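# Drive the motorised tray fully into its clear housing

## Task

Make the motorised tray travel out of its box and into the transparent enclosure, pushed in until it can go no further.

## Robot and tools

Setup: four identical i2rt Big YAM arms, named arm1, arm2, arm3 and arm4. Each has six revolute joints, a two-finger gripper and a camera on the wrist. Two fixed room cameras, cam_high and cam_low, also watch the scene. Reach is roughly 1.0 m from the joint1 axis. The arms do not coordinate with one another. If two robots press hard against each other, the attempt fails. A hard hit can fail it too. Nothing in the state reports robot-to-robot contact. An object touching a robot does not count as robot contact.

Frames: every pose is in one shared scene frame. Its origin is on the floor and +z is up. Foot (base_link) positions in metres: arm1 (-0.782, +0.413, +0.821), arm2 (-0.163, -0.327, +0.808), arm3 (+0.098, +0.364, +0.738), arm4 (+0.653, -0.370, +0.734). Each foot faces along its own +x. The hand point lies between the finger pads, about 1 cm short of the tips. The fingers point along the hand's +z, and they open and close along its y. The printed hand position can be wrong, more so at long reach. hand_target is the hand pose that matches the joint targets currently held.

Tool move: one action for any set of arms. Each arm gets its own object under its name, and an arm you omit receives nothing new. Inside an arm's object:
- joints: absolute targets keyed by name. joint1_rad -2.879..2.879 turns the arm about its foot, positive counter-clockwise seen from above. joint2_rad 0..3.141 is the shoulder; 0 points the upper arm back, and larger values lift it and bring it forward. joint3_rad 0..3.019 is the elbow; 0 is folded, and larger values open it. joint4_rad -1.692..1.57 pitches the hand, positive tips the fingers up. joint5_rad -1.57..1.57 yaws the hand, positive toward the arm's right. joint6_rad -2.094..2.094 rolls the hand, positive clockwise seen from behind. gripper_m 0..0.093 is the fingertip gap in metres.
- target: an absolute hand pose, given as one list of 7 numbers [x, y, z, qw, qx, qy, qz]. Position is in metres and the quaternion is wxyz, in the scene frame. The hand travels in a straight line from its current hand_target to this pose. When target is used, joints may only hold gripper_m.
- speed: the path's top speed, 0.002..0.5 m/s, default 0.25. It is allowed only together with target. Rotation is capped at twice that number in rad/s.
cameras: a list picking which images come back (cam_high, cam_low, armN_cam_wrist, or all). [] means none; omitting it means all. All motions in an action start together. All hand paths in an action finish together, paced by the slowest. A path lasts 0.5 to 10 s. The controller clamps each step to within 100 mm and 20 degrees of the measured hand pose. Hands lag behind, drift, overshoot at near-full stretch, and often settle a centimetre or more off. Paths do not avoid obstacles or the other arms. A move with no action simply returns all states and images.

Result lines: the "move" line gives each commanded arm's outcome, either done or its worst status. joint_status and hand_status describe the last accepted action. off_target means the joint stopped short and may still be pushing. time_out means a joint could not finish, so it keeps a nearby target and keeps pressing; on_its_own lists the joints still moving by themselves. Sending a joint its reported position relieves the push. "joint command not followed" and "pose unreachable" mean the self- and arm-collision check held an arm back. Such targets may still be attempted later. The check can act too late, and it ignores contact between fingers, gripper housings and wrist cameras. "as last shown" marks arms whose state was copied from an earlier result. The pictures line lists the image order. Frames can be slightly older than the state. Joint velocities are in rad/s, and the gripper's in m/s. Joint torques are in N m, positive toward larger angles, and include the arm's own weight. Torques 3 and 4 wrap at ±28.

Gripper: while gripping a hard part, gripper_m reads up to about 5 mm narrower than the part. Closed on nothing it reads 0.000 to 0.001. In free air it reads up to 2 mm wide. To press at full force, command about 5 mm below the width read at first contact. To release, command well above the reading.

Other tools: wait(seconds 0..10, optional cameras) lets the scene run with no new commands. zoom_image(camera, region [x0,y0,x1,y1] in image pixels, at most 504x504) enlarges part of that camera's most recent image; images are 896x504. read_manual(section "licences") returns licence text only. finished_scene(scene, check) is called twice: the first time with a written check of each condition against the latest images and readings, then again to actually close the scene. The second call cannot be reversed. Once a move or wait is refused or hits a stop, the later move, wait and finished_scene calls in that same reply are skipped.

Cautions: the arms do not stop when they make contact and can push very hard. Sustained pushing, holding a load or staying stretched out heats the motors. A MOTOR HOT line appears at 85 °C. At 100 °C that arm goes limp and drops for 30 to 60 s or longer, and its keys then read limit_stop_at_motor_heat until resent. Avoid dropping things, releasing parts that are still moving, slamming, and hard shoves. The tray must stay fully inserted after the robots let go. Less robot motion time and smoother, lower-effort motion are better.

Each tool is called after ">>>" as a command line: name --argument value for each argument, lists and objects as JSON in quotes; but a table of rows of numbers goes row by row, as --pt "numbers of a row", without its own name.

## Session

>>> move

Scene clock: 0.00 s.
Joint torques (N m): no reading
Heat: arm1: hottest joint6_rad 26 °C; arm2: hottest joint2_rad 27 °C; arm3: hottest joint2_rad 28 °C; arm4: hottest joint2_rad 26 °C.
Joint velocities: arm1=[-0.005 0.005 -0.002 -0.012 -0.066 0.066 0] | arm2=[-0.005 -0.005 -0.002 -0.012 0.022 0.007 0] | arm3=[-0.005 -0.015 -0.007 -0.007 -0.022 -0.066 0] | arm4=[-0.015 -0.005 0.007 -0.002 -0.066 -0.022 0]
arm1.joint_positions: joint1_rad=-0.718 joint2_rad=+0.426 joint3_rad=+1.558 joint4_rad=-1.295 joint5_rad=+0.039 joint6_rad=+0.727 gripper_m=+0.094
arm1.joint_status: not commanded
arm1.hand: x=-0.8722 y=+0.3463 z=+1.4754 quat_wxyz=(-0.424, -0.763, +0.009, +0.487) (m; scene frame)
arm1.hand_target: x=-0.8686 y=+0.3497 z=+1.4833 quat_wxyz=(-0.430, -0.756, +0.009, +0.493) (m; scene frame)
arm1.hand_status: not commanded
arm2.joint_positions: joint1_rad=+0.520 joint2_rad=+0.510 joint3_rad=+1.518 joint4_rad=-1.596 joint5_rad=+0.104 joint6_rad=-0.347 gripper_m=+0.094
arm2.joint_status: not commanded
arm2.hand: x=-0.2050 y=-0.2002 z=+1.3693 quat_wxyz=(-0.357, +0.801, -0.366, -0.310) (m; scene frame)
arm2.hand_target: x=-0.2035 y=-0.2039 z=+1.3758 quat_wxyz=(-0.363, +0.797, -0.365, -0.317) (m; scene frame)
arm2.hand_status: not commanded
arm3.joint_positions: joint1_rad=+0.409 joint2_rad=+0.632 joint3_rad=+1.701 joint4_rad=-1.394 joint5_rad=+0.068 joint6_rad=+0.409 gripper_m=+0.094
arm3.joint_status: not commanded
arm3.hand: x=+0.1372 y=+0.1875 z=+1.4017 quat_wxyz=(-0.522, -0.612, -0.539, +0.251) (m; scene frame)
arm3.hand_target: x=+0.1354 y=+0.1923 z=+1.4086 quat_wxyz=(-0.530, -0.608, -0.534, +0.254) (m; scene frame)
arm3.hand_status: not commanded
arm4.joint_positions: joint1_rad=+0.128 joint2_rad=+0.621 joint3_rad=+1.683 joint4_rad=-1.302 joint5_rad=-0.284 joint6_rad=-0.326 gripper_m=+0.094
arm4.joint_status: not commanded
arm4.hand: x=+0.6215 y=-0.1890 z=+1.4151 quat_wxyz=(-0.453, +0.665, -0.420, -0.420) (m; scene frame)
arm4.hand_target: x=+0.6210 y=-0.1932 z=+1.4257 quat_wxyz=(-0.462, +0.659, -0.414, -0.425) (m; scene frame)
arm4.hand_status: not commanded
pictures: arm1_cam_wrist, arm2_cam_wrist, arm3_cam_wrist, arm4_cam_wrist, cam_high, cam_low

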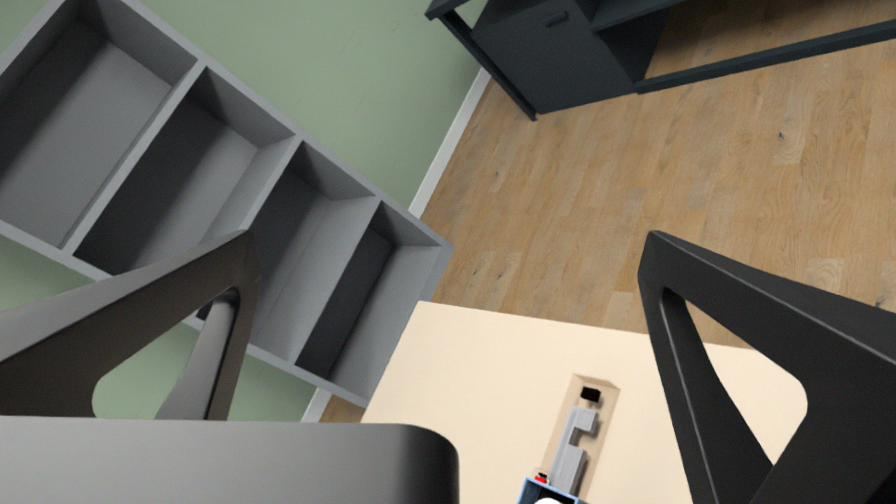

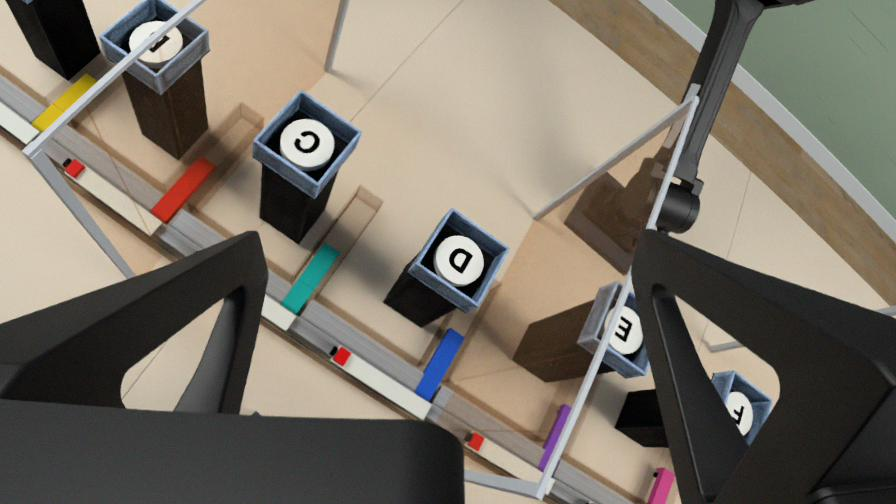

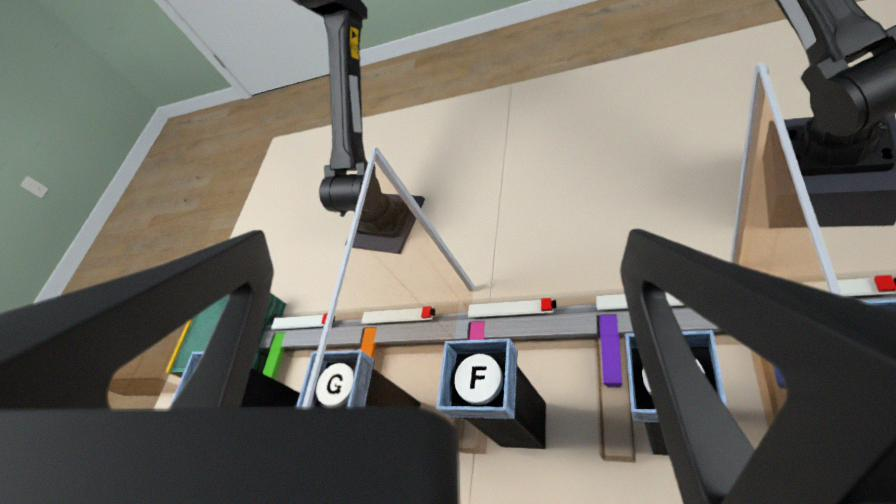

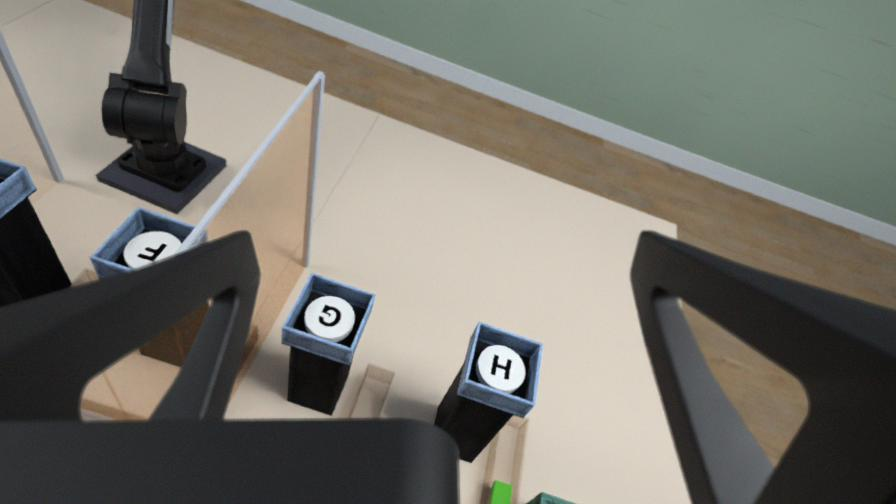

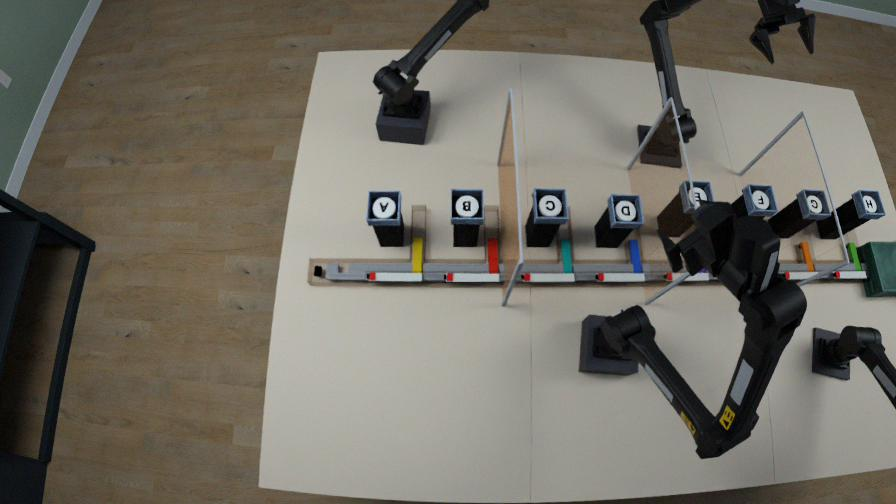

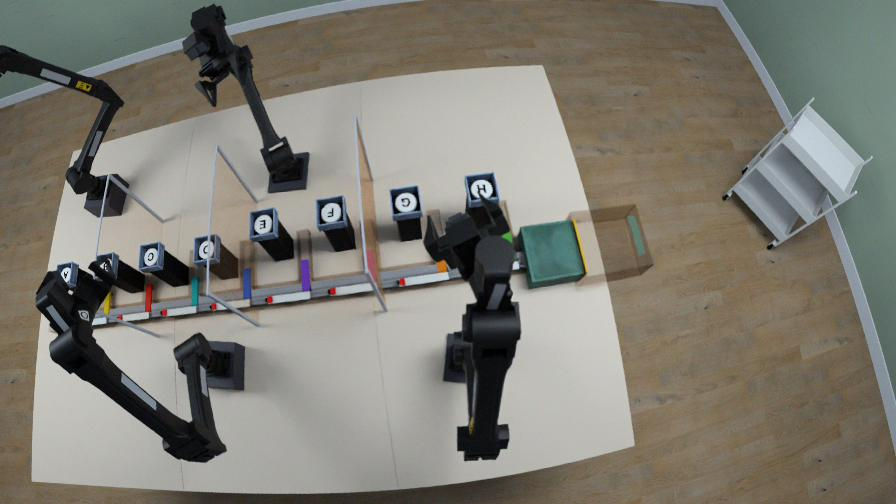

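>>> zoom_image --camera "cam_high" --region '[290, 150, 610, 320]'

>>> zoom_image --camera "cam_high" --region '[580, 150, 896, 320]'

>>> zoom_image --camera "cam_low" --region '[400, 150, 680, 320]'

>>> zoom_image --camera "cam_low" --region '[40, 200, 420, 400]'

>>> zoom_image --camera "arm1_cam_wrist" --region '[400, 340, 700, 504]'

>>> zoom_image --camera "arm2_cam_wrist" --region '[0, 0, 500, 400]'

Scaled by 1.575 from the camera's 896x504 image, which has a finer 1280x720 frame.

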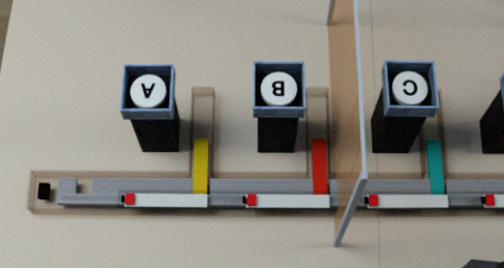

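Scaled by 1.595 from the camera's 896x504 image, which has a finer 1280x720 frame.

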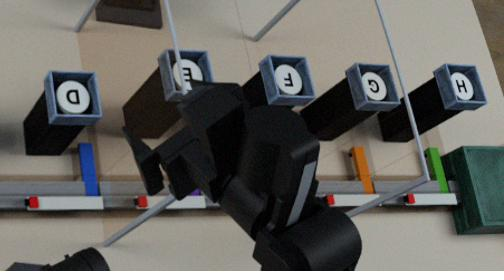

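Scaled by 1.800 from the camera's 896x504 image, which has a finer 1280x720 frame.

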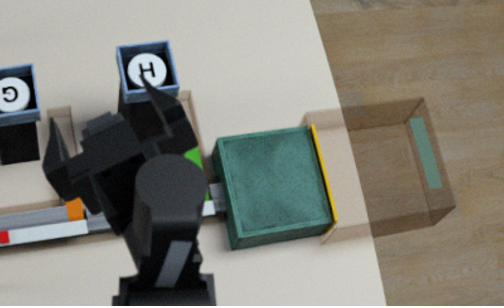

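Scaled by 1.326 from the camera's 896x504 image, which has a finer 1280x720 frame.

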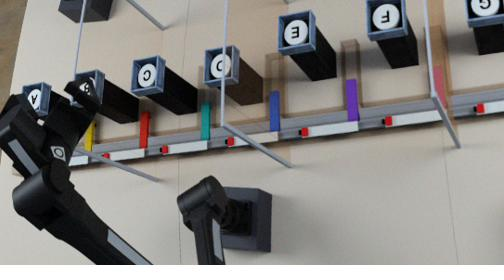

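Scaled by 1.680 from the camera's 896x504 image, which has a finer 1280x720 frame.

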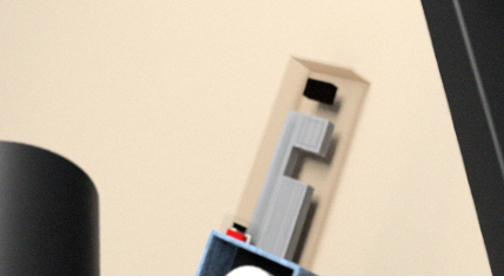

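Scaled by 1.008 from the camera's 896x504 image, which has a finer 1280x720 frame.

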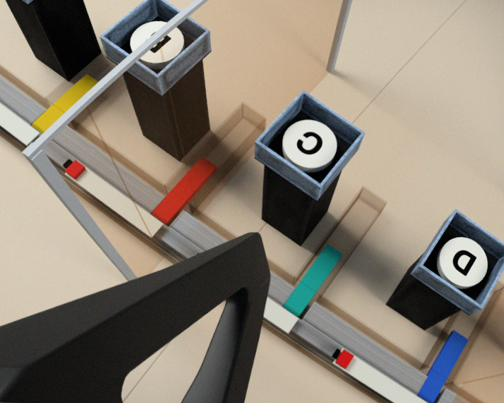

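>>> zoom_image --camera "arm2_cam_wrist" --region '[230, 250, 700, 504]'

>>> zoom_image --camera "arm3_cam_wrist" --region '[240, 260, 700, 470]'

>>> zoom_image --camera "arm2_cam_wrist" --region '[0, 60, 280, 260]'

Scaled by 1.072 from the camera's 896x504 image, which has a finer 1280x720 frame.

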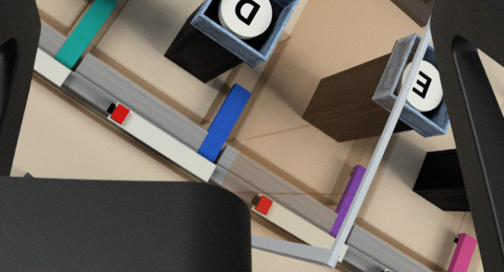

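Scaled by 1.096 from the camera's 896x504 image, which has a finer 1280x720 frame.

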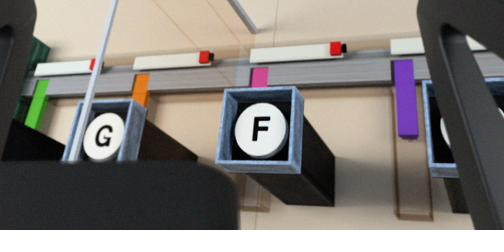

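Scaled by 1.800 from the camera's 896x504 image, which has a finer 1280x720 frame.

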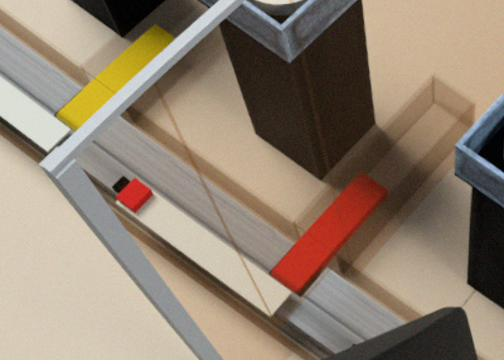

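>>> move --arm1 '{"target": [-0.797, 0.0, 1.08, 0, 0.7071, 0.7071, 0], "speed": 0.35}' --arm2 '{"target": [-0.344, 0.025, 1.1, 0, 0.7071, -0.7071, 0], "speed": 0.35}' --arm3 '{"target": [0.09, 0.06, 1.12, 0, 0.7071, 0.7071, 0], "speed": 0.35}' --arm4 '{"target": [0.527, 0.088, 1.1, 0, 0.7071, -0.7071, 0], "speed": 0.35}'

Scene clock: 8.03 s.
Joint torques (N m): arm1=[0.91 -8.64 12.18 0.46 -0.1 -0.18] | arm2=[-1.38 -10.64 14.12 -0.4 -0.15 0.21] | arm3=[-0.21 -6.36 11.06 0.57 0.05 -0.22] | arm4=[-0.03 -12.22 16.34 -0.24 -0.13 0.09]
Heat: arm1: hottest joint3_rad 26 °C; arm2: hottest joint2_rad 27 °C; arm3: hottest joint2_rad 28 °C; arm4: hottest joint2_rad 27 °C.
move: arm1 off_target; arm2 off_target; arm3 off_target; arm4 off_target
Joint velocities: arm1=[0.005 -0.005 0.002 -0.002 -0.007 0.007 0] | arm2=[-0.015 -0.005 0.007 -0.012 0.081 -0.081 0] | arm3=[-0.015 -0.005 -0.022 -0.017 -0.066 -0.037 0] | arm4=[0.005 0.015 -0.022 0.002 0.007 -0.037 0]
arm1.joint_positions: joint1_rad=+0.078 joint2_rad=+1.392 joint3_rad=+1.309 joint4_rad=-1.537 joint5_rad=+0.007 joint6_rad=-0.008 gripper_m=+0.094
arm1.joint_status: not commanded
arm1.hand: x=-0.7978 y=+0.0243 z=+1.0605 quat_wxyz=(+0.016, -0.715, -0.698, -0.016) (m; scene frame)
arm1.hand_target: x=-0.7951 y=+0.0102 z=+1.0798 quat_wxyz=(-0.001, -0.710, -0.704, -0.002) (m; scene frame)
arm1.hand_status: off_target (0.031 m and 3.0 deg from the pose sent, 0.531 m and 115.5 deg at the start; pose on its path clipped on 7 of 116 steps)
arm2.joint_positions: joint1_rad=+0.575 joint2_rad=+1.343 joint3_rad=+1.379 joint4_rad=-1.616 joint5_rad=-0.006 joint6_rad=+0.442 gripper_m=+0.094
arm2.joint_status: not commanded
arm2.hand: x=-0.3397 y=+0.0121 z=+1.0893 quat_wxyz=(+0.000, +0.717, -0.697, +0.006) (m; scene frame)
arm2.hand_target: x=-0.3400 y=+0.0238 z=+1.0988 quat_wxyz=(+0.000, +0.709, -0.705, -0.001) (m; scene frame)
arm2.hand_status: off_target (0.017 m and 1.8 deg from the pose sent, 0.378 m and 68.7 deg at the start)
arm3.joint_positions: joint1_rad=+0.036 joint2_rad=+0.997 joint3_rad=+1.378 joint4_rad=-1.690 joint5_rad=-0.003 joint6_rad=-0.007 gripper_m=+0.094
arm3.joint_status: not commanded
arm3.hand: x=+0.0841 y=+0.0673 z=+1.1242 quat_wxyz=(-0.090, -0.711, -0.692, +0.085) (m; scene frame)
arm3.hand_target: x=+0.0875 y=+0.0670 z=+1.1199 quat_wxyz=(-0.081, -0.704, -0.702, +0.078) (m; scene frame)
arm3.hand_status: off_target (0.010 m and 14.3 deg from the pose sent, 0.313 m and 71.1 deg at the start; a joint's target at an end of its range on 80 of 116 steps)
arm4.joint_positions: joint1_rad=+0.519 joint2_rad=+1.509 joint3_rad=+1.694 joint4_rad=-1.671 joint5_rad=+0.009 joint6_rad=+0.252 gripper_m=+0.094
arm4.joint_status: not commanded
arm4.hand: x=+0.5238 y=+0.0769 z=+1.0675 quat_wxyz=(-0.023, +0.718, -0.695, -0.030) (m; scene frame)
arm4.hand_target: x=+0.5242 y=+0.0875 z=+1.0947 quat_wxyz=(-0.037, +0.709, -0.702, -0.057) (m; scene frame)
arm4.hand_status: off_target (0.035 m and 4.7 deg from the pose sent, 0.430 m and 79.8 deg at the start; a joint's target at an end of its range on 48 of 116 steps)
pictures: arm1_cam_wrist, arm2_cam_wrist, arm3_cam_wrist, arm4_cam_wrist, cam_high, cam_low
camera_calibration:
arm1_cam_wrist: T_world_to_cam=[[-0.999586, 0.0230206, -0.0172693, -0.779191], [0.00651421, 0.765508, 0.643393, -0.694179], [0.0280311, 0.643014, -0.765341, 0.939365], [0, 0, 0, 1]] pos_world=[-0.800678, -0.054688, 1.15211]
arm2_cam_wrist: T_world_to_cam=[[0.999113, 0.0368152, 0.0204435, 0.314796], [0.017246, -0.800616, 0.598929, -0.632796], [0.0384171, -0.598045, -0.800541, 1.02], [0, 0, 0, 1]] pos_world=[-0.34279, 0.0917918, 1.18912]
arm3_cam_wrist: T_world_to_cam=[[-0.999552, 0.026026, -0.0147554, 0.0980211], [0.0186184, 0.92718, 0.374153, -0.481763], [0.0234186, 0.373711, -0.927249, 1.14306], [0, 0, 0, 1]] pos_world=[0.080178, 0.016955, 1.2416]
arm4_cam_wrist: T_world_to_cam=[[0.999398, 0.0346302, 0.00187088, -0.529624], [0.0283992, -0.848156, 0.528984, -0.509911], [0.0199056, -0.528613, -0.84863, 1.06066], [0, 0, 0, 1]] pos_world=[0.522673, 0.146534, 1.17083]

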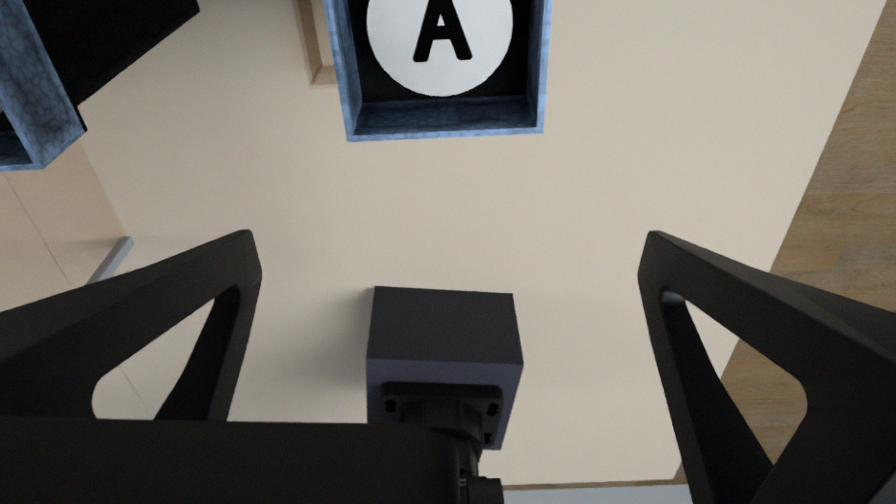

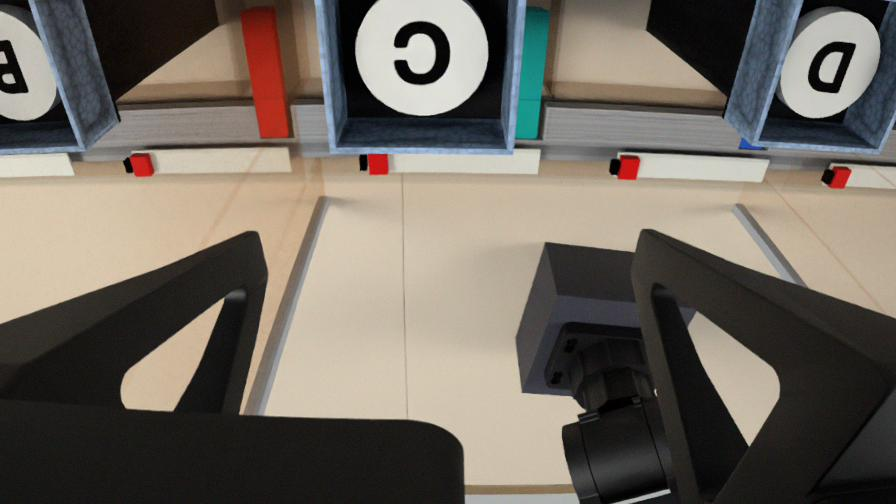

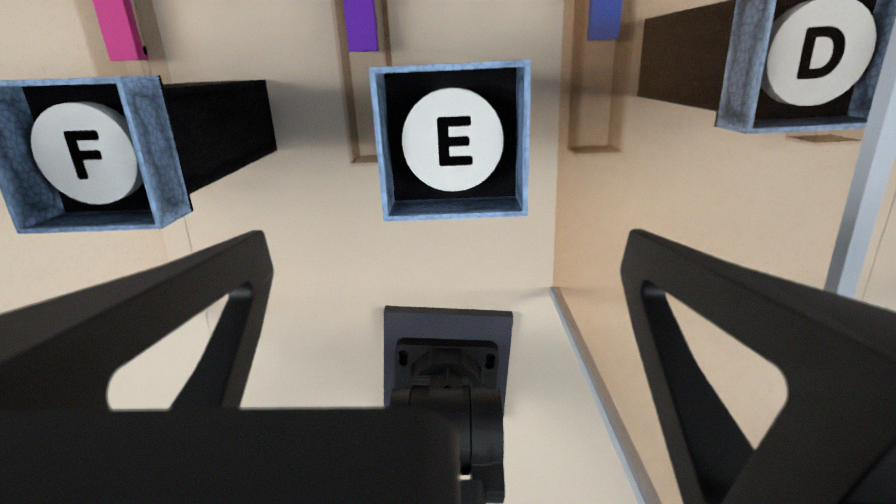

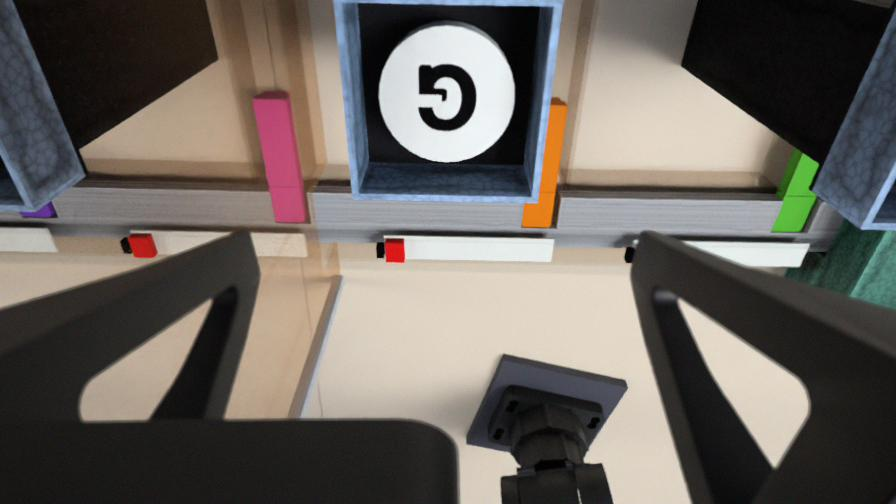

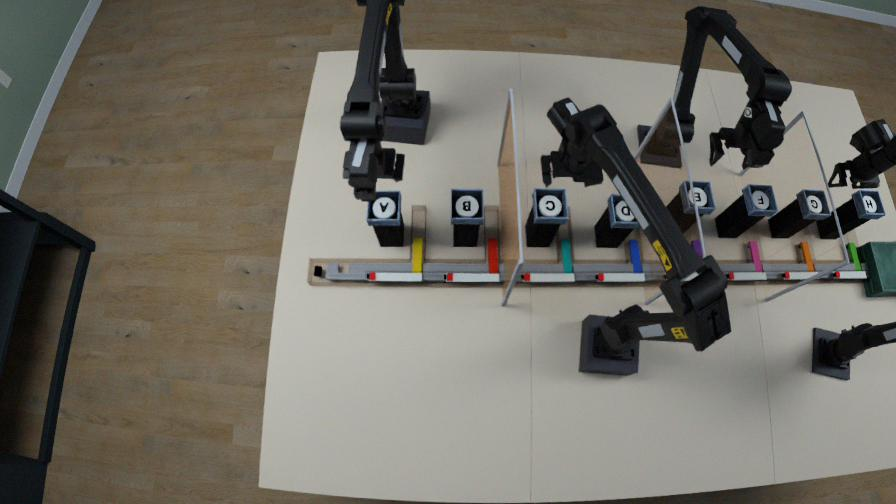

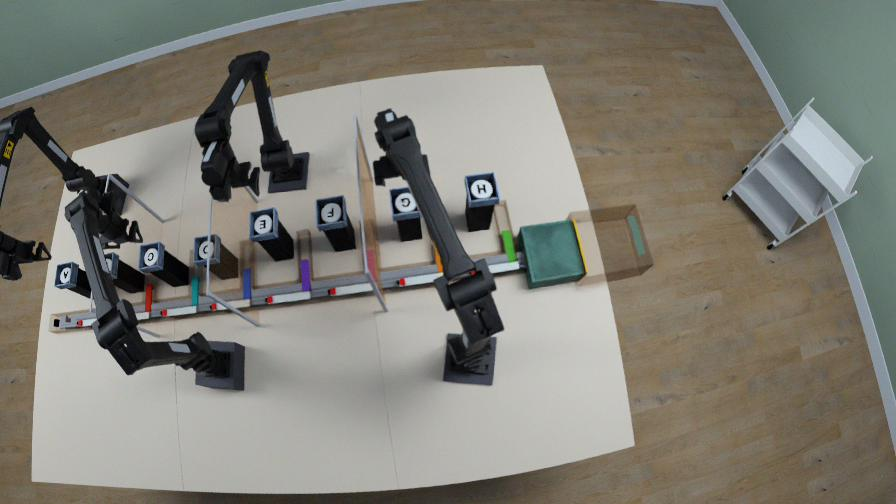

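>>> move --arm1 '{"target": [-0.795, 0.008, 0.985, 0, 0.7071, 0.7071, 0], "joints": {"gripper_m": 0.0}, "speed": 0.3}' --arm2 '{"target": [-0.345, 0.033, 0.985, 0, 0.7071, -0.7071, 0], "joints": {"gripper_m": 0.0}, "speed": 0.3}' --arm3 '{"target": [0.084, 0.067, 0.975, 0, 0.7071, 0.7071, 0], "joints": {"gripper_m": 0.0}, "speed": 0.3}' --arm4 '{"target": [0.528, 0.094, 0.99, 0, 0.7071, -0.7071, 0], "joints": {"gripper_m": 0.0}, "speed": 0.3}'

Scene clock: 11.70 s.
Joint torques (N m): arm1=[1.14 -8.76 8.24 1.26 0.09 -0.17] | arm2=[-1.79 -11.11 10.09 0.72 -0.18 0.2] | arm3=[-1.14 -7.94 11.56 0.99 0.05 -0.22] | arm4=[-0.09 -13.74 10.09 0.36 -0.14 0.04]
Heat: arm1: hottest joint3_rad 27 °C; arm2: hottest joint2_rad 27 °C; arm3: hottest joint2_rad 28 °C; arm4: hottest joint2_rad 27 °C.
move: arm1 done; arm2 off_target; arm3 done; arm4 done
Joint velocities: arm1=[-0.005 -0.005 -0.007 0.012 -0.081 0.022 0] | arm2=[0.015 -0.005 -0.007 -0.022 -0.007 -0.066 -0.001] | arm3=[-0.005 -0.015 -0.007 0.007 -0.022 -0.037 0.001] | arm4=[-0.005 -0.015 -0.002 -0.012 -0.11 0.022 0.001]
arm1.joint_positions: joint1_rad=+0.078 joint2_rad=+1.428 joint3_rad=+1.153 joint4_rad=-1.300 joint5_rad=+0.007 joint6_rad=-0.017 gripper_m=+0.000
arm1.joint_status: all done
arm1.hand: x=-0.7977 y=+0.0123 z=+0.9877 quat_wxyz=(+0.001, -0.712, -0.702, +0.000) (m; scene frame)
arm1.hand_target: x=-0.7952 y=+0.0092 z=+0.9850 quat_wxyz=(+0.000, -0.707, -0.707, +0.000) (m; scene frame)
arm1.hand_status: done (0.006 m and 0.9 deg from the pose sent, 0.077 m and 3.0 deg at the start)
arm2.joint_positions: joint1_rad=+0.575 joint2_rad=+1.392 joint3_rad=+1.175 joint4_rad=-1.341 joint5_rad=-0.006 joint6_rad=+0.451 gripper_m=+0.001
arm2.joint_status: all done
arm2.hand: x=-0.3459 y=+0.0262 z=+0.9938 quat_wxyz=(-0.003, +0.714, -0.700, -0.005) (m; scene frame)
arm2.hand_target: x=-0.3442 y=+0.0321 z=+0.9851 quat_wxyz=(+0.000, +0.707, -0.707, +0.000) (m; scene frame)
arm2.hand_status: off_target (0.011 m and 1.4 deg from the pose sent, 0.107 m and 1.8 deg at the start)
arm3.joint_positions: joint1_rad=+0.036 joint2_rad=+1.074 joint3_rad=+1.059 joint4_rad=-1.542 joint5_rad=+0.007 joint6_rad=-0.020 gripper_m=+0.000
arm3.joint_status: all done
arm3.hand: x=+0.0841 y=+0.0745 z=+0.9784 quat_wxyz=(-0.001, -0.712, -0.702, -0.001) (m; scene frame)
arm3.hand_target: x=+0.0840 y=+0.0701 z=+0.9759 quat_wxyz=(+0.000, -0.707, -0.707, +0.000) (m; scene frame)
arm3.hand_status: done (0.008 m and 0.8 deg from the pose sent, 0.149 m and 14.3 deg at the start)
arm4.joint_positions: joint1_rad=+0.505 joint2_rad=+1.584 joint3_rad=+1.575 joint4_rad=-1.568 joint5_rad=+0.002 joint6_rad=+0.253 gripper_m=+0.000
arm4.joint_status: all done
arm4.hand: x=+0.5255 y=+0.0896 z=+0.9882 quat_wxyz=(+0.003, +0.714, -0.701, +0.007) (m; scene frame)
arm4.hand_target: x=+0.5281 y=+0.0937 z=+0.9897 quat_wxyz=(+0.000, +0.707, -0.707, +0.000) (m; scene frame)
arm4.hand_status: done (0.005 m and 1.4 deg from the pose sent, 0.079 m and 4.7 deg at the start)
pictures: arm1_cam_wrist, arm2_cam_wrist, arm3_cam_wrist, arm4_cam_wrist, cam_high, cam_low
camera_calibration:
arm1_cam_wrist: T_world_to_cam=[[-0.999768, 0.0134204, -0.0168547, -0.780493], [0.000382657, 0.793239, 0.60891, -0.609339], [0.0215417, 0.608763, -0.79306, 0.913982], [0, 0, 0, 1]] pos_world=[-0.799768, -0.062572, 1.08272]
arm2_cam_wrist: T_world_to_cam=[[0.999549, 0.0279391, 0.01102, 0.332213], [0.0162827, -0.81242, 0.582845, -0.548194], [0.0252371, -0.582403, -0.812509, 0.959187], [0, 0, 0, 1]] pos_world=[-0.347344, 0.103987, 1.0952]
arm3_cam_wrist: T_world_to_cam=[[-0.999871, 0.0147483, -0.00637239, 0.0883735], [0.00812658, 0.806425, 0.59128, -0.636392], [0.0138592, 0.591152, -0.806441, 0.871614], [0, 0, 0, 1]] pos_world=[0.0814539, -0.00335699, 1.07975]
arm4_cam_wrist: T_world_to_cam=[[0.999621, 0.0215335, 0.0171516, -0.545714], [0.0068317, -0.797577, 0.603179, -0.523723], [0.0266682, -0.602833, -0.797421, 0.952578], [0, 0, 0, 1]] pos_world=[0.523682, 0.168288, 1.08486]

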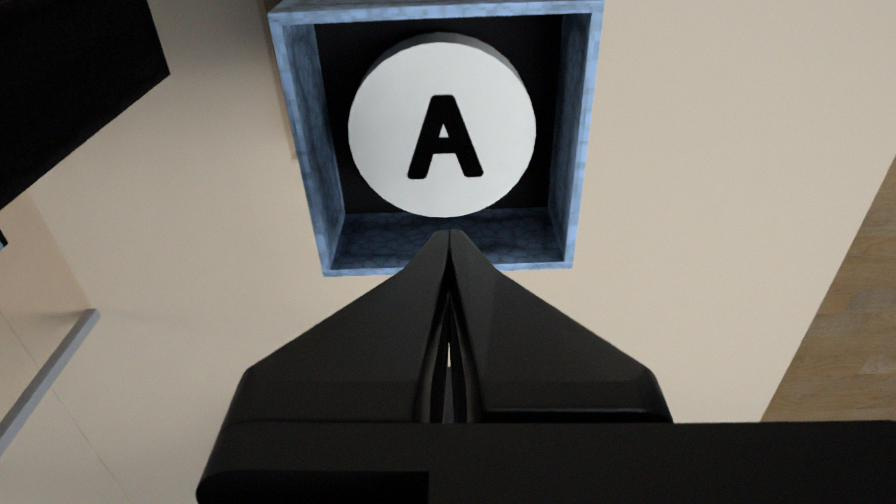

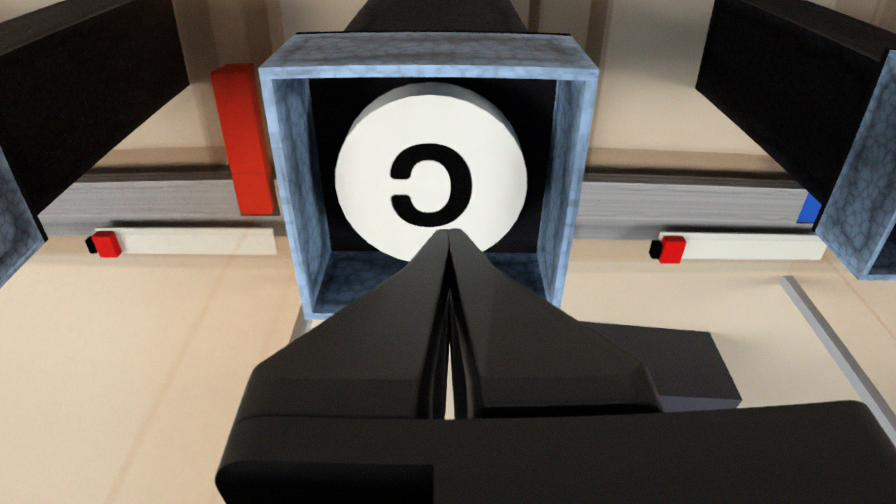

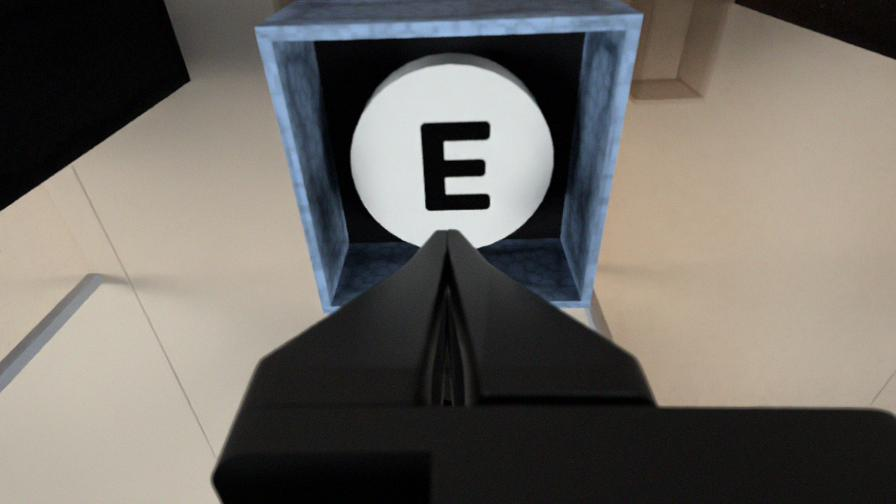

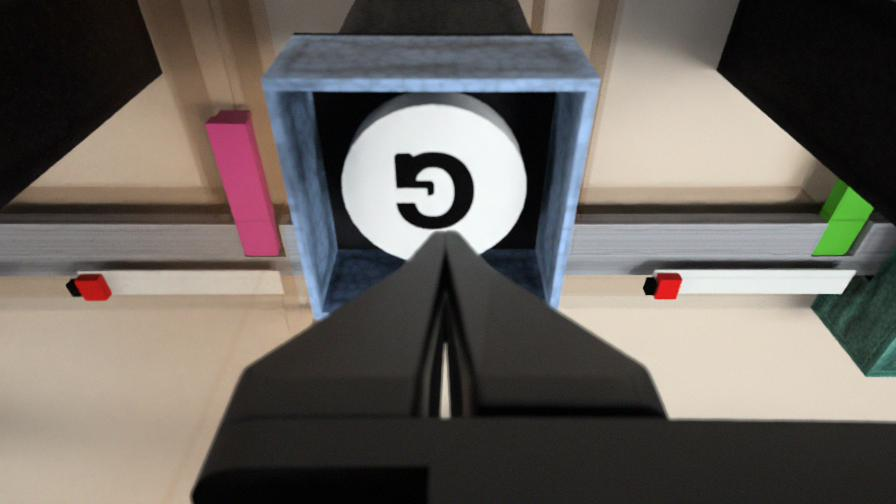

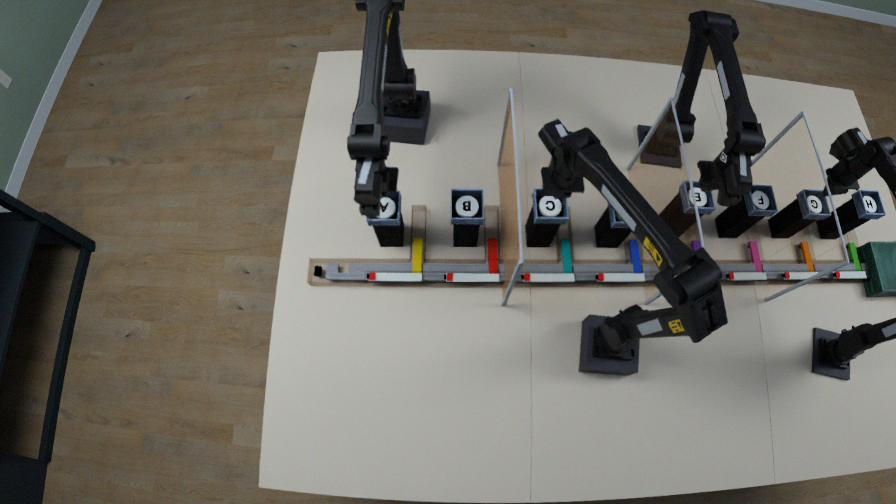

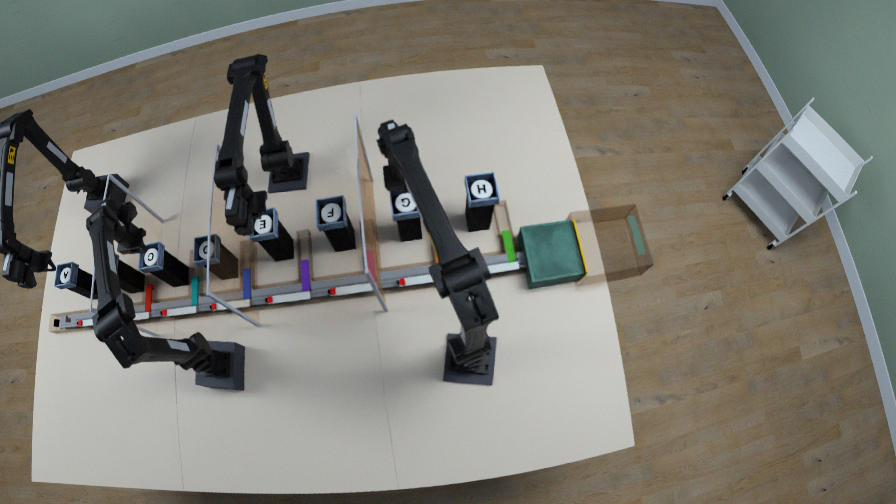

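>>> move --arm1 '{"target": [-0.793, 0.008, 0.922, 0, 0.7071, 0.7071, 0], "speed": 0.12}' --cameras '["arm1_cam_wrist", "cam_high", "arm2_cam_wrist"]'

Scene clock: 13.37 s.
Joint torques (N m): arm1=[1.08 -8.18 7.42 1.61 0.06 -0.12] | arm2=[-1.32 -11.05 10.03 0.81 -0.16 0.25] | arm3=[-1.14 -7.88 11.59 0.99 0.05 -0.22] | arm4=[-0.09 -13.68 10.07 0.35 -0.13 0.05]
Heat: arm1: hottest joint3_rad 27 °C; arm2: hottest joint2_rad 27 °C; arm3: hottest joint2_rad 28 °C; arm4: hottest joint2_rad 27 °C.
move: arm1 done
Joint velocities: arm1=[-0.024 -0.005 0.012 0.007 0.007 -0.007 0] | arm2=[0.005 0.005 0.002 -0.007 0.051 0.007 0] | arm3=[0.005 0.015 -0.012 -0.007 0.022 0.022 0] | arm4=[-0.005 0.015 -0.002 -0.007 -0.007 -0.007 -0.001]
arm1.joint_positions: joint1_rad=+0.081 joint2_rad=+1.479 joint3_rad=+1.048 joint4_rad=-1.139 joint5_rad=+0.007 joint6_rad=-0.017 gripper_m=+0.000
arm1.joint_status: not commanded
arm1.hand: x=-0.7961 y=+0.0116 z=+0.9310 quat_wxyz=(-0.002, -0.711, -0.703, +0.002) (m; scene frame)
arm1.hand_target: x=-0.7931 y=+0.0095 z=+0.9222 quat_wxyz=(+0.000, -0.707, -0.707, +0.000) (m; scene frame)
arm1.hand_status: done (0.010 m and 0.8 deg from the pose sent, 0.066 m and 0.9 deg at the start)
arm2.joint_positions: joint1_rad=+0.575 joint2_rad=+1.392 joint3_rad=+1.175 joint4_rad=-1.341 joint5_rad=-0.006 joint6_rad=+0.452 gripper_m=+0.001
arm2.joint_status: not commanded
arm2.hand: x=-0.3459 y=+0.0262 z=+0.9938 quat_wxyz=(-0.003, +0.714, -0.700, -0.005) (m; scene frame)
arm2.hand_target: x=-0.3442 y=+0.0321 z=+0.9851 quat_wxyz=(+0.000, +0.707, -0.707, +0.000) (m; scene frame)
arm2.hand_status: not commanded
arm3.joint_positions: joint1_rad=+0.036 joint2_rad=+1.074 joint3_rad=+1.059 joint4_rad=-1.542 joint5_rad=+0.007 joint6_rad=-0.020 gripper_m=+0.000
arm3.joint_status: not commanded
arm3.hand: x=+0.0841 y=+0.0745 z=+0.9784 quat_wxyz=(-0.001, -0.712, -0.702, -0.001) (m; scene frame)
arm3.hand_target: x=+0.0841 y=+0.0702 z=+0.9759 quat_wxyz=(+0.000, -0.707, -0.707, +0.000) (m; scene frame)
arm3.hand_status: not commanded
arm4.joint_positions: joint1_rad=+0.505 joint2_rad=+1.584 joint3_rad=+1.575 joint4_rad=-1.568 joint5_rad=+0.002 joint6_rad=+0.253 gripper_m=+0.000
arm4.joint_status: not commanded
arm4.hand: x=+0.5255 y=+0.0896 z=+0.9882 quat_wxyz=(+0.003, +0.714, -0.701, +0.007) (m; scene frame)
arm4.hand_target: x=+0.5281 y=+0.0937 z=+0.9897 quat_wxyz=(+0.000, +0.707, -0.707, +0.000) (m; scene frame)
arm4.hand_status: not commanded
pictures: arm1_cam_wrist, arm2_cam_wrist, cam_high
camera_calibration:
arm1_cam_wrist: T_world_to_cam=[[-0.999807, 0.0103051, -0.0167198, -0.779963], [-0.00187972, 0.797179, 0.60374, -0.571263], [0.0195503, 0.603655, -0.797006, 0.871513], [0, 0, 0, 1]] pos_world=[-0.797925, -0.0626562, 1.02645]
arm2_cam_wrist: T_world_to_cam=[[0.99956, 0.0275579, 0.0110157, 0.332231], [0.0159753, -0.812426, 0.582846, -0.548301], [0.0250114, -0.582413, -0.812508, 0.959109], [0, 0, 0, 1]] pos_world=[-0.347314, 0.103988, 1.0952]

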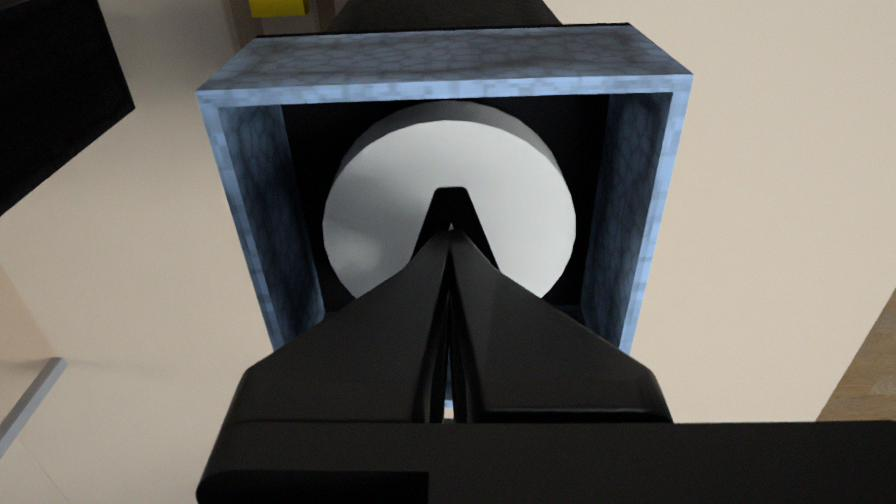

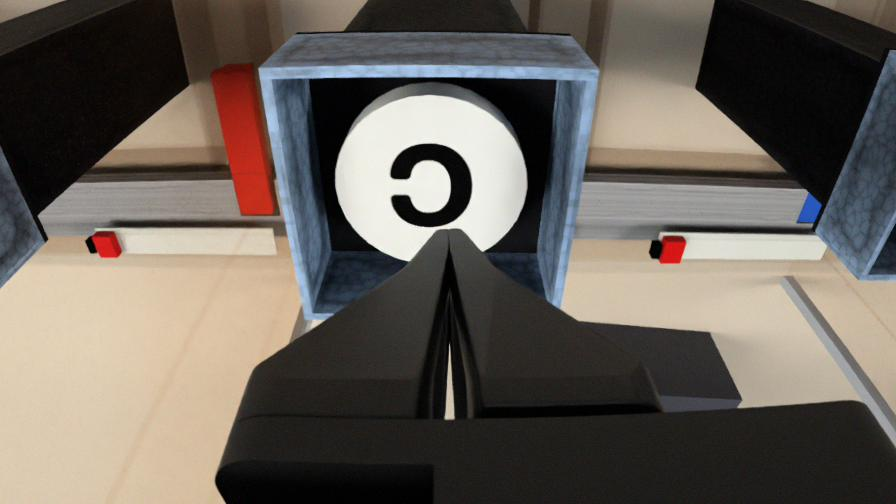

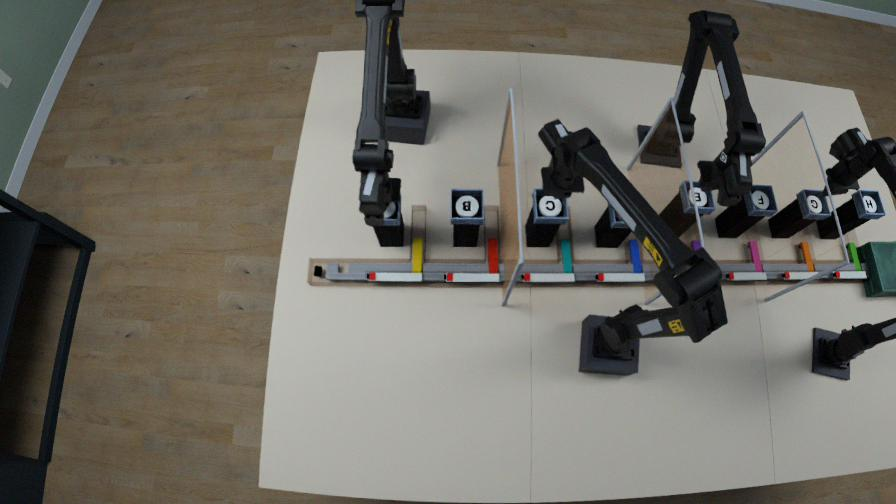

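>>> move --arm1 '{"target": [-0.793, 0.008, 0.895, 0, 0.7071, 0.7071, 0], "speed": 0.1}' --cameras '["arm1_cam_wrist", "cam_high", "arm2_cam_wrist"]'

Scene clock: 14.43 s.
Joint torques (N m): arm1=[0.97 -6.01 5.89 2.43 0.05 -0.13] | arm2=[-1.2 -10.75 10.06 0.83 -0.15 0.19] | arm3=[-1.08 -7.88 11.56 0.96 0.05 -0.23] | arm4=[-0.03 -13.68 10.07 0.36 -0.14 0.04]
Heat: arm1: hottest joint3_rad 27 °C; arm2: hottest joint2_rad 27 °C; arm3: hottest joint2_rad 28 °C; arm4: hottest joint2_rad 27 °C.
move: arm1 off_target
Joint velocities: arm1=[-0.005 -0.015 -0.007 -0.012 -0.022 -0.022 -0.001] | arm2=[0.005 0.005 0.012 -0.012 0.022 -0.022 0] | arm3=[0.015 0.015 0.012 0.012 0.007 -0.051 0.001] | arm4=[-0.005 -0.024 -0.002 0.022 -0.007 -0.022 -0.001]
arm1.joint_positions: joint1_rad=+0.081 joint2_rad=+1.479 joint3_rad=+1.029 joint4_rad=-1.082 joint5_rad=+0.007 joint6_rad=-0.017 gripper_m=+0.000
arm1.joint_status: not commanded
arm1.hand: x=-0.7962 y=+0.0055 z=+0.9246 quat_wxyz=(-0.015, -0.711, -0.703, +0.015) (m; scene frame)
arm1.hand_target: x=-0.7932 y=+0.0103 z=+0.8966 quat_wxyz=(+0.000, -0.707, -0.707, +0.000) (m; scene frame)
arm1.hand_status: off_target (0.030 m and 2.5 deg from the pose sent, 0.036 m and 0.8 deg at the start)
arm2, arm3, arm4: as last shown
pictures: arm1_cam_wrist, arm2_cam_wrist, cam_high
camera_calibration:
arm1_cam_wrist: T_world_to_cam=[[-0.999822, 0.00995259, -0.0159983, -0.78082], [-0.00102286, 0.819178, 0.573538, -0.534051], [0.0188136, 0.573453, -0.819023, 0.890043], [0, 0, 0, 1]] pos_world=[-0.797972, -0.0651434, 1.02277]
arm2_cam_wrist: T_world_to_cam=[[0.99956, 0.0275579, 0.0110157, 0.332231], [0.0159753, -0.812426, 0.582846, -0.548301], [0.0250114, -0.582413, -0.812508, 0.959109], [0, 0, 0, 1]] pos_world=[-0.347314, 0.103988, 1.0952]

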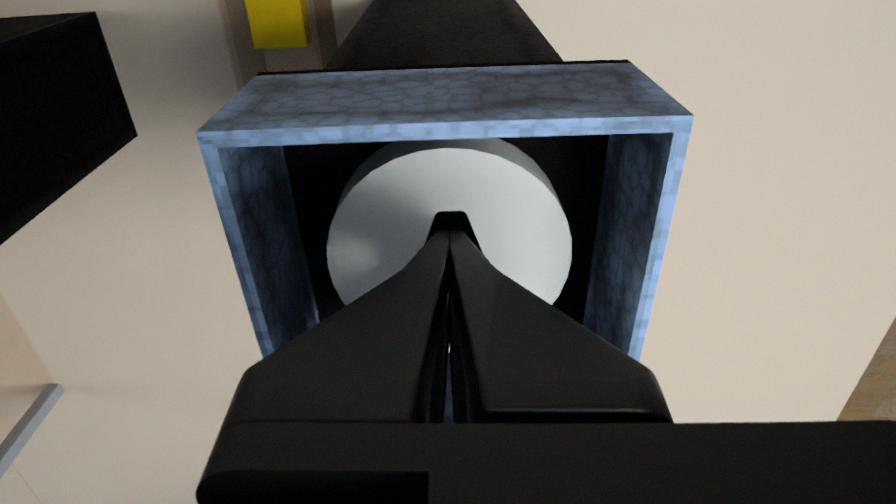

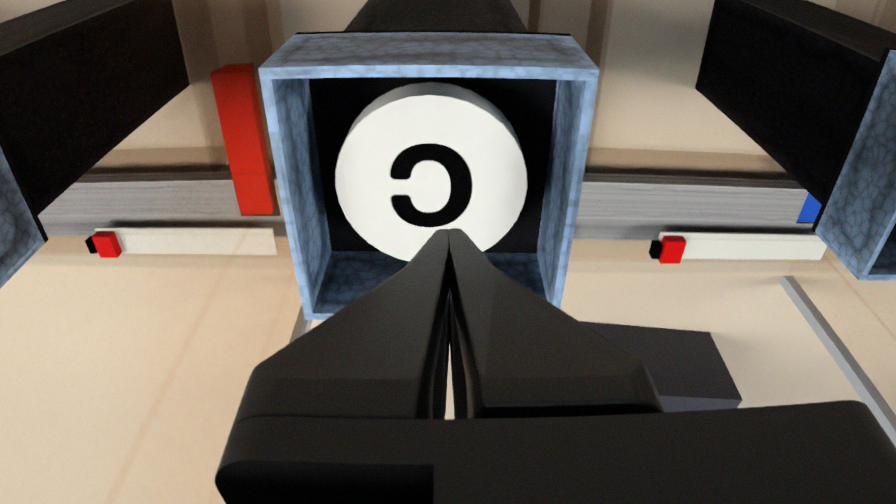

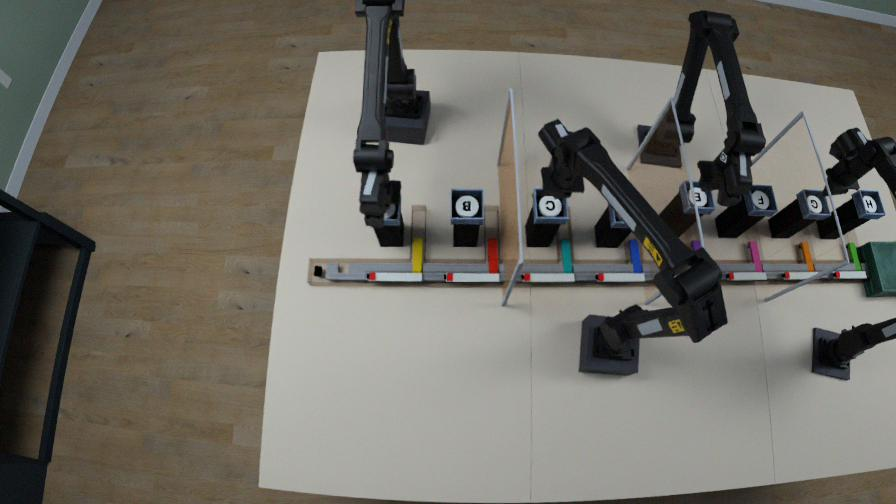

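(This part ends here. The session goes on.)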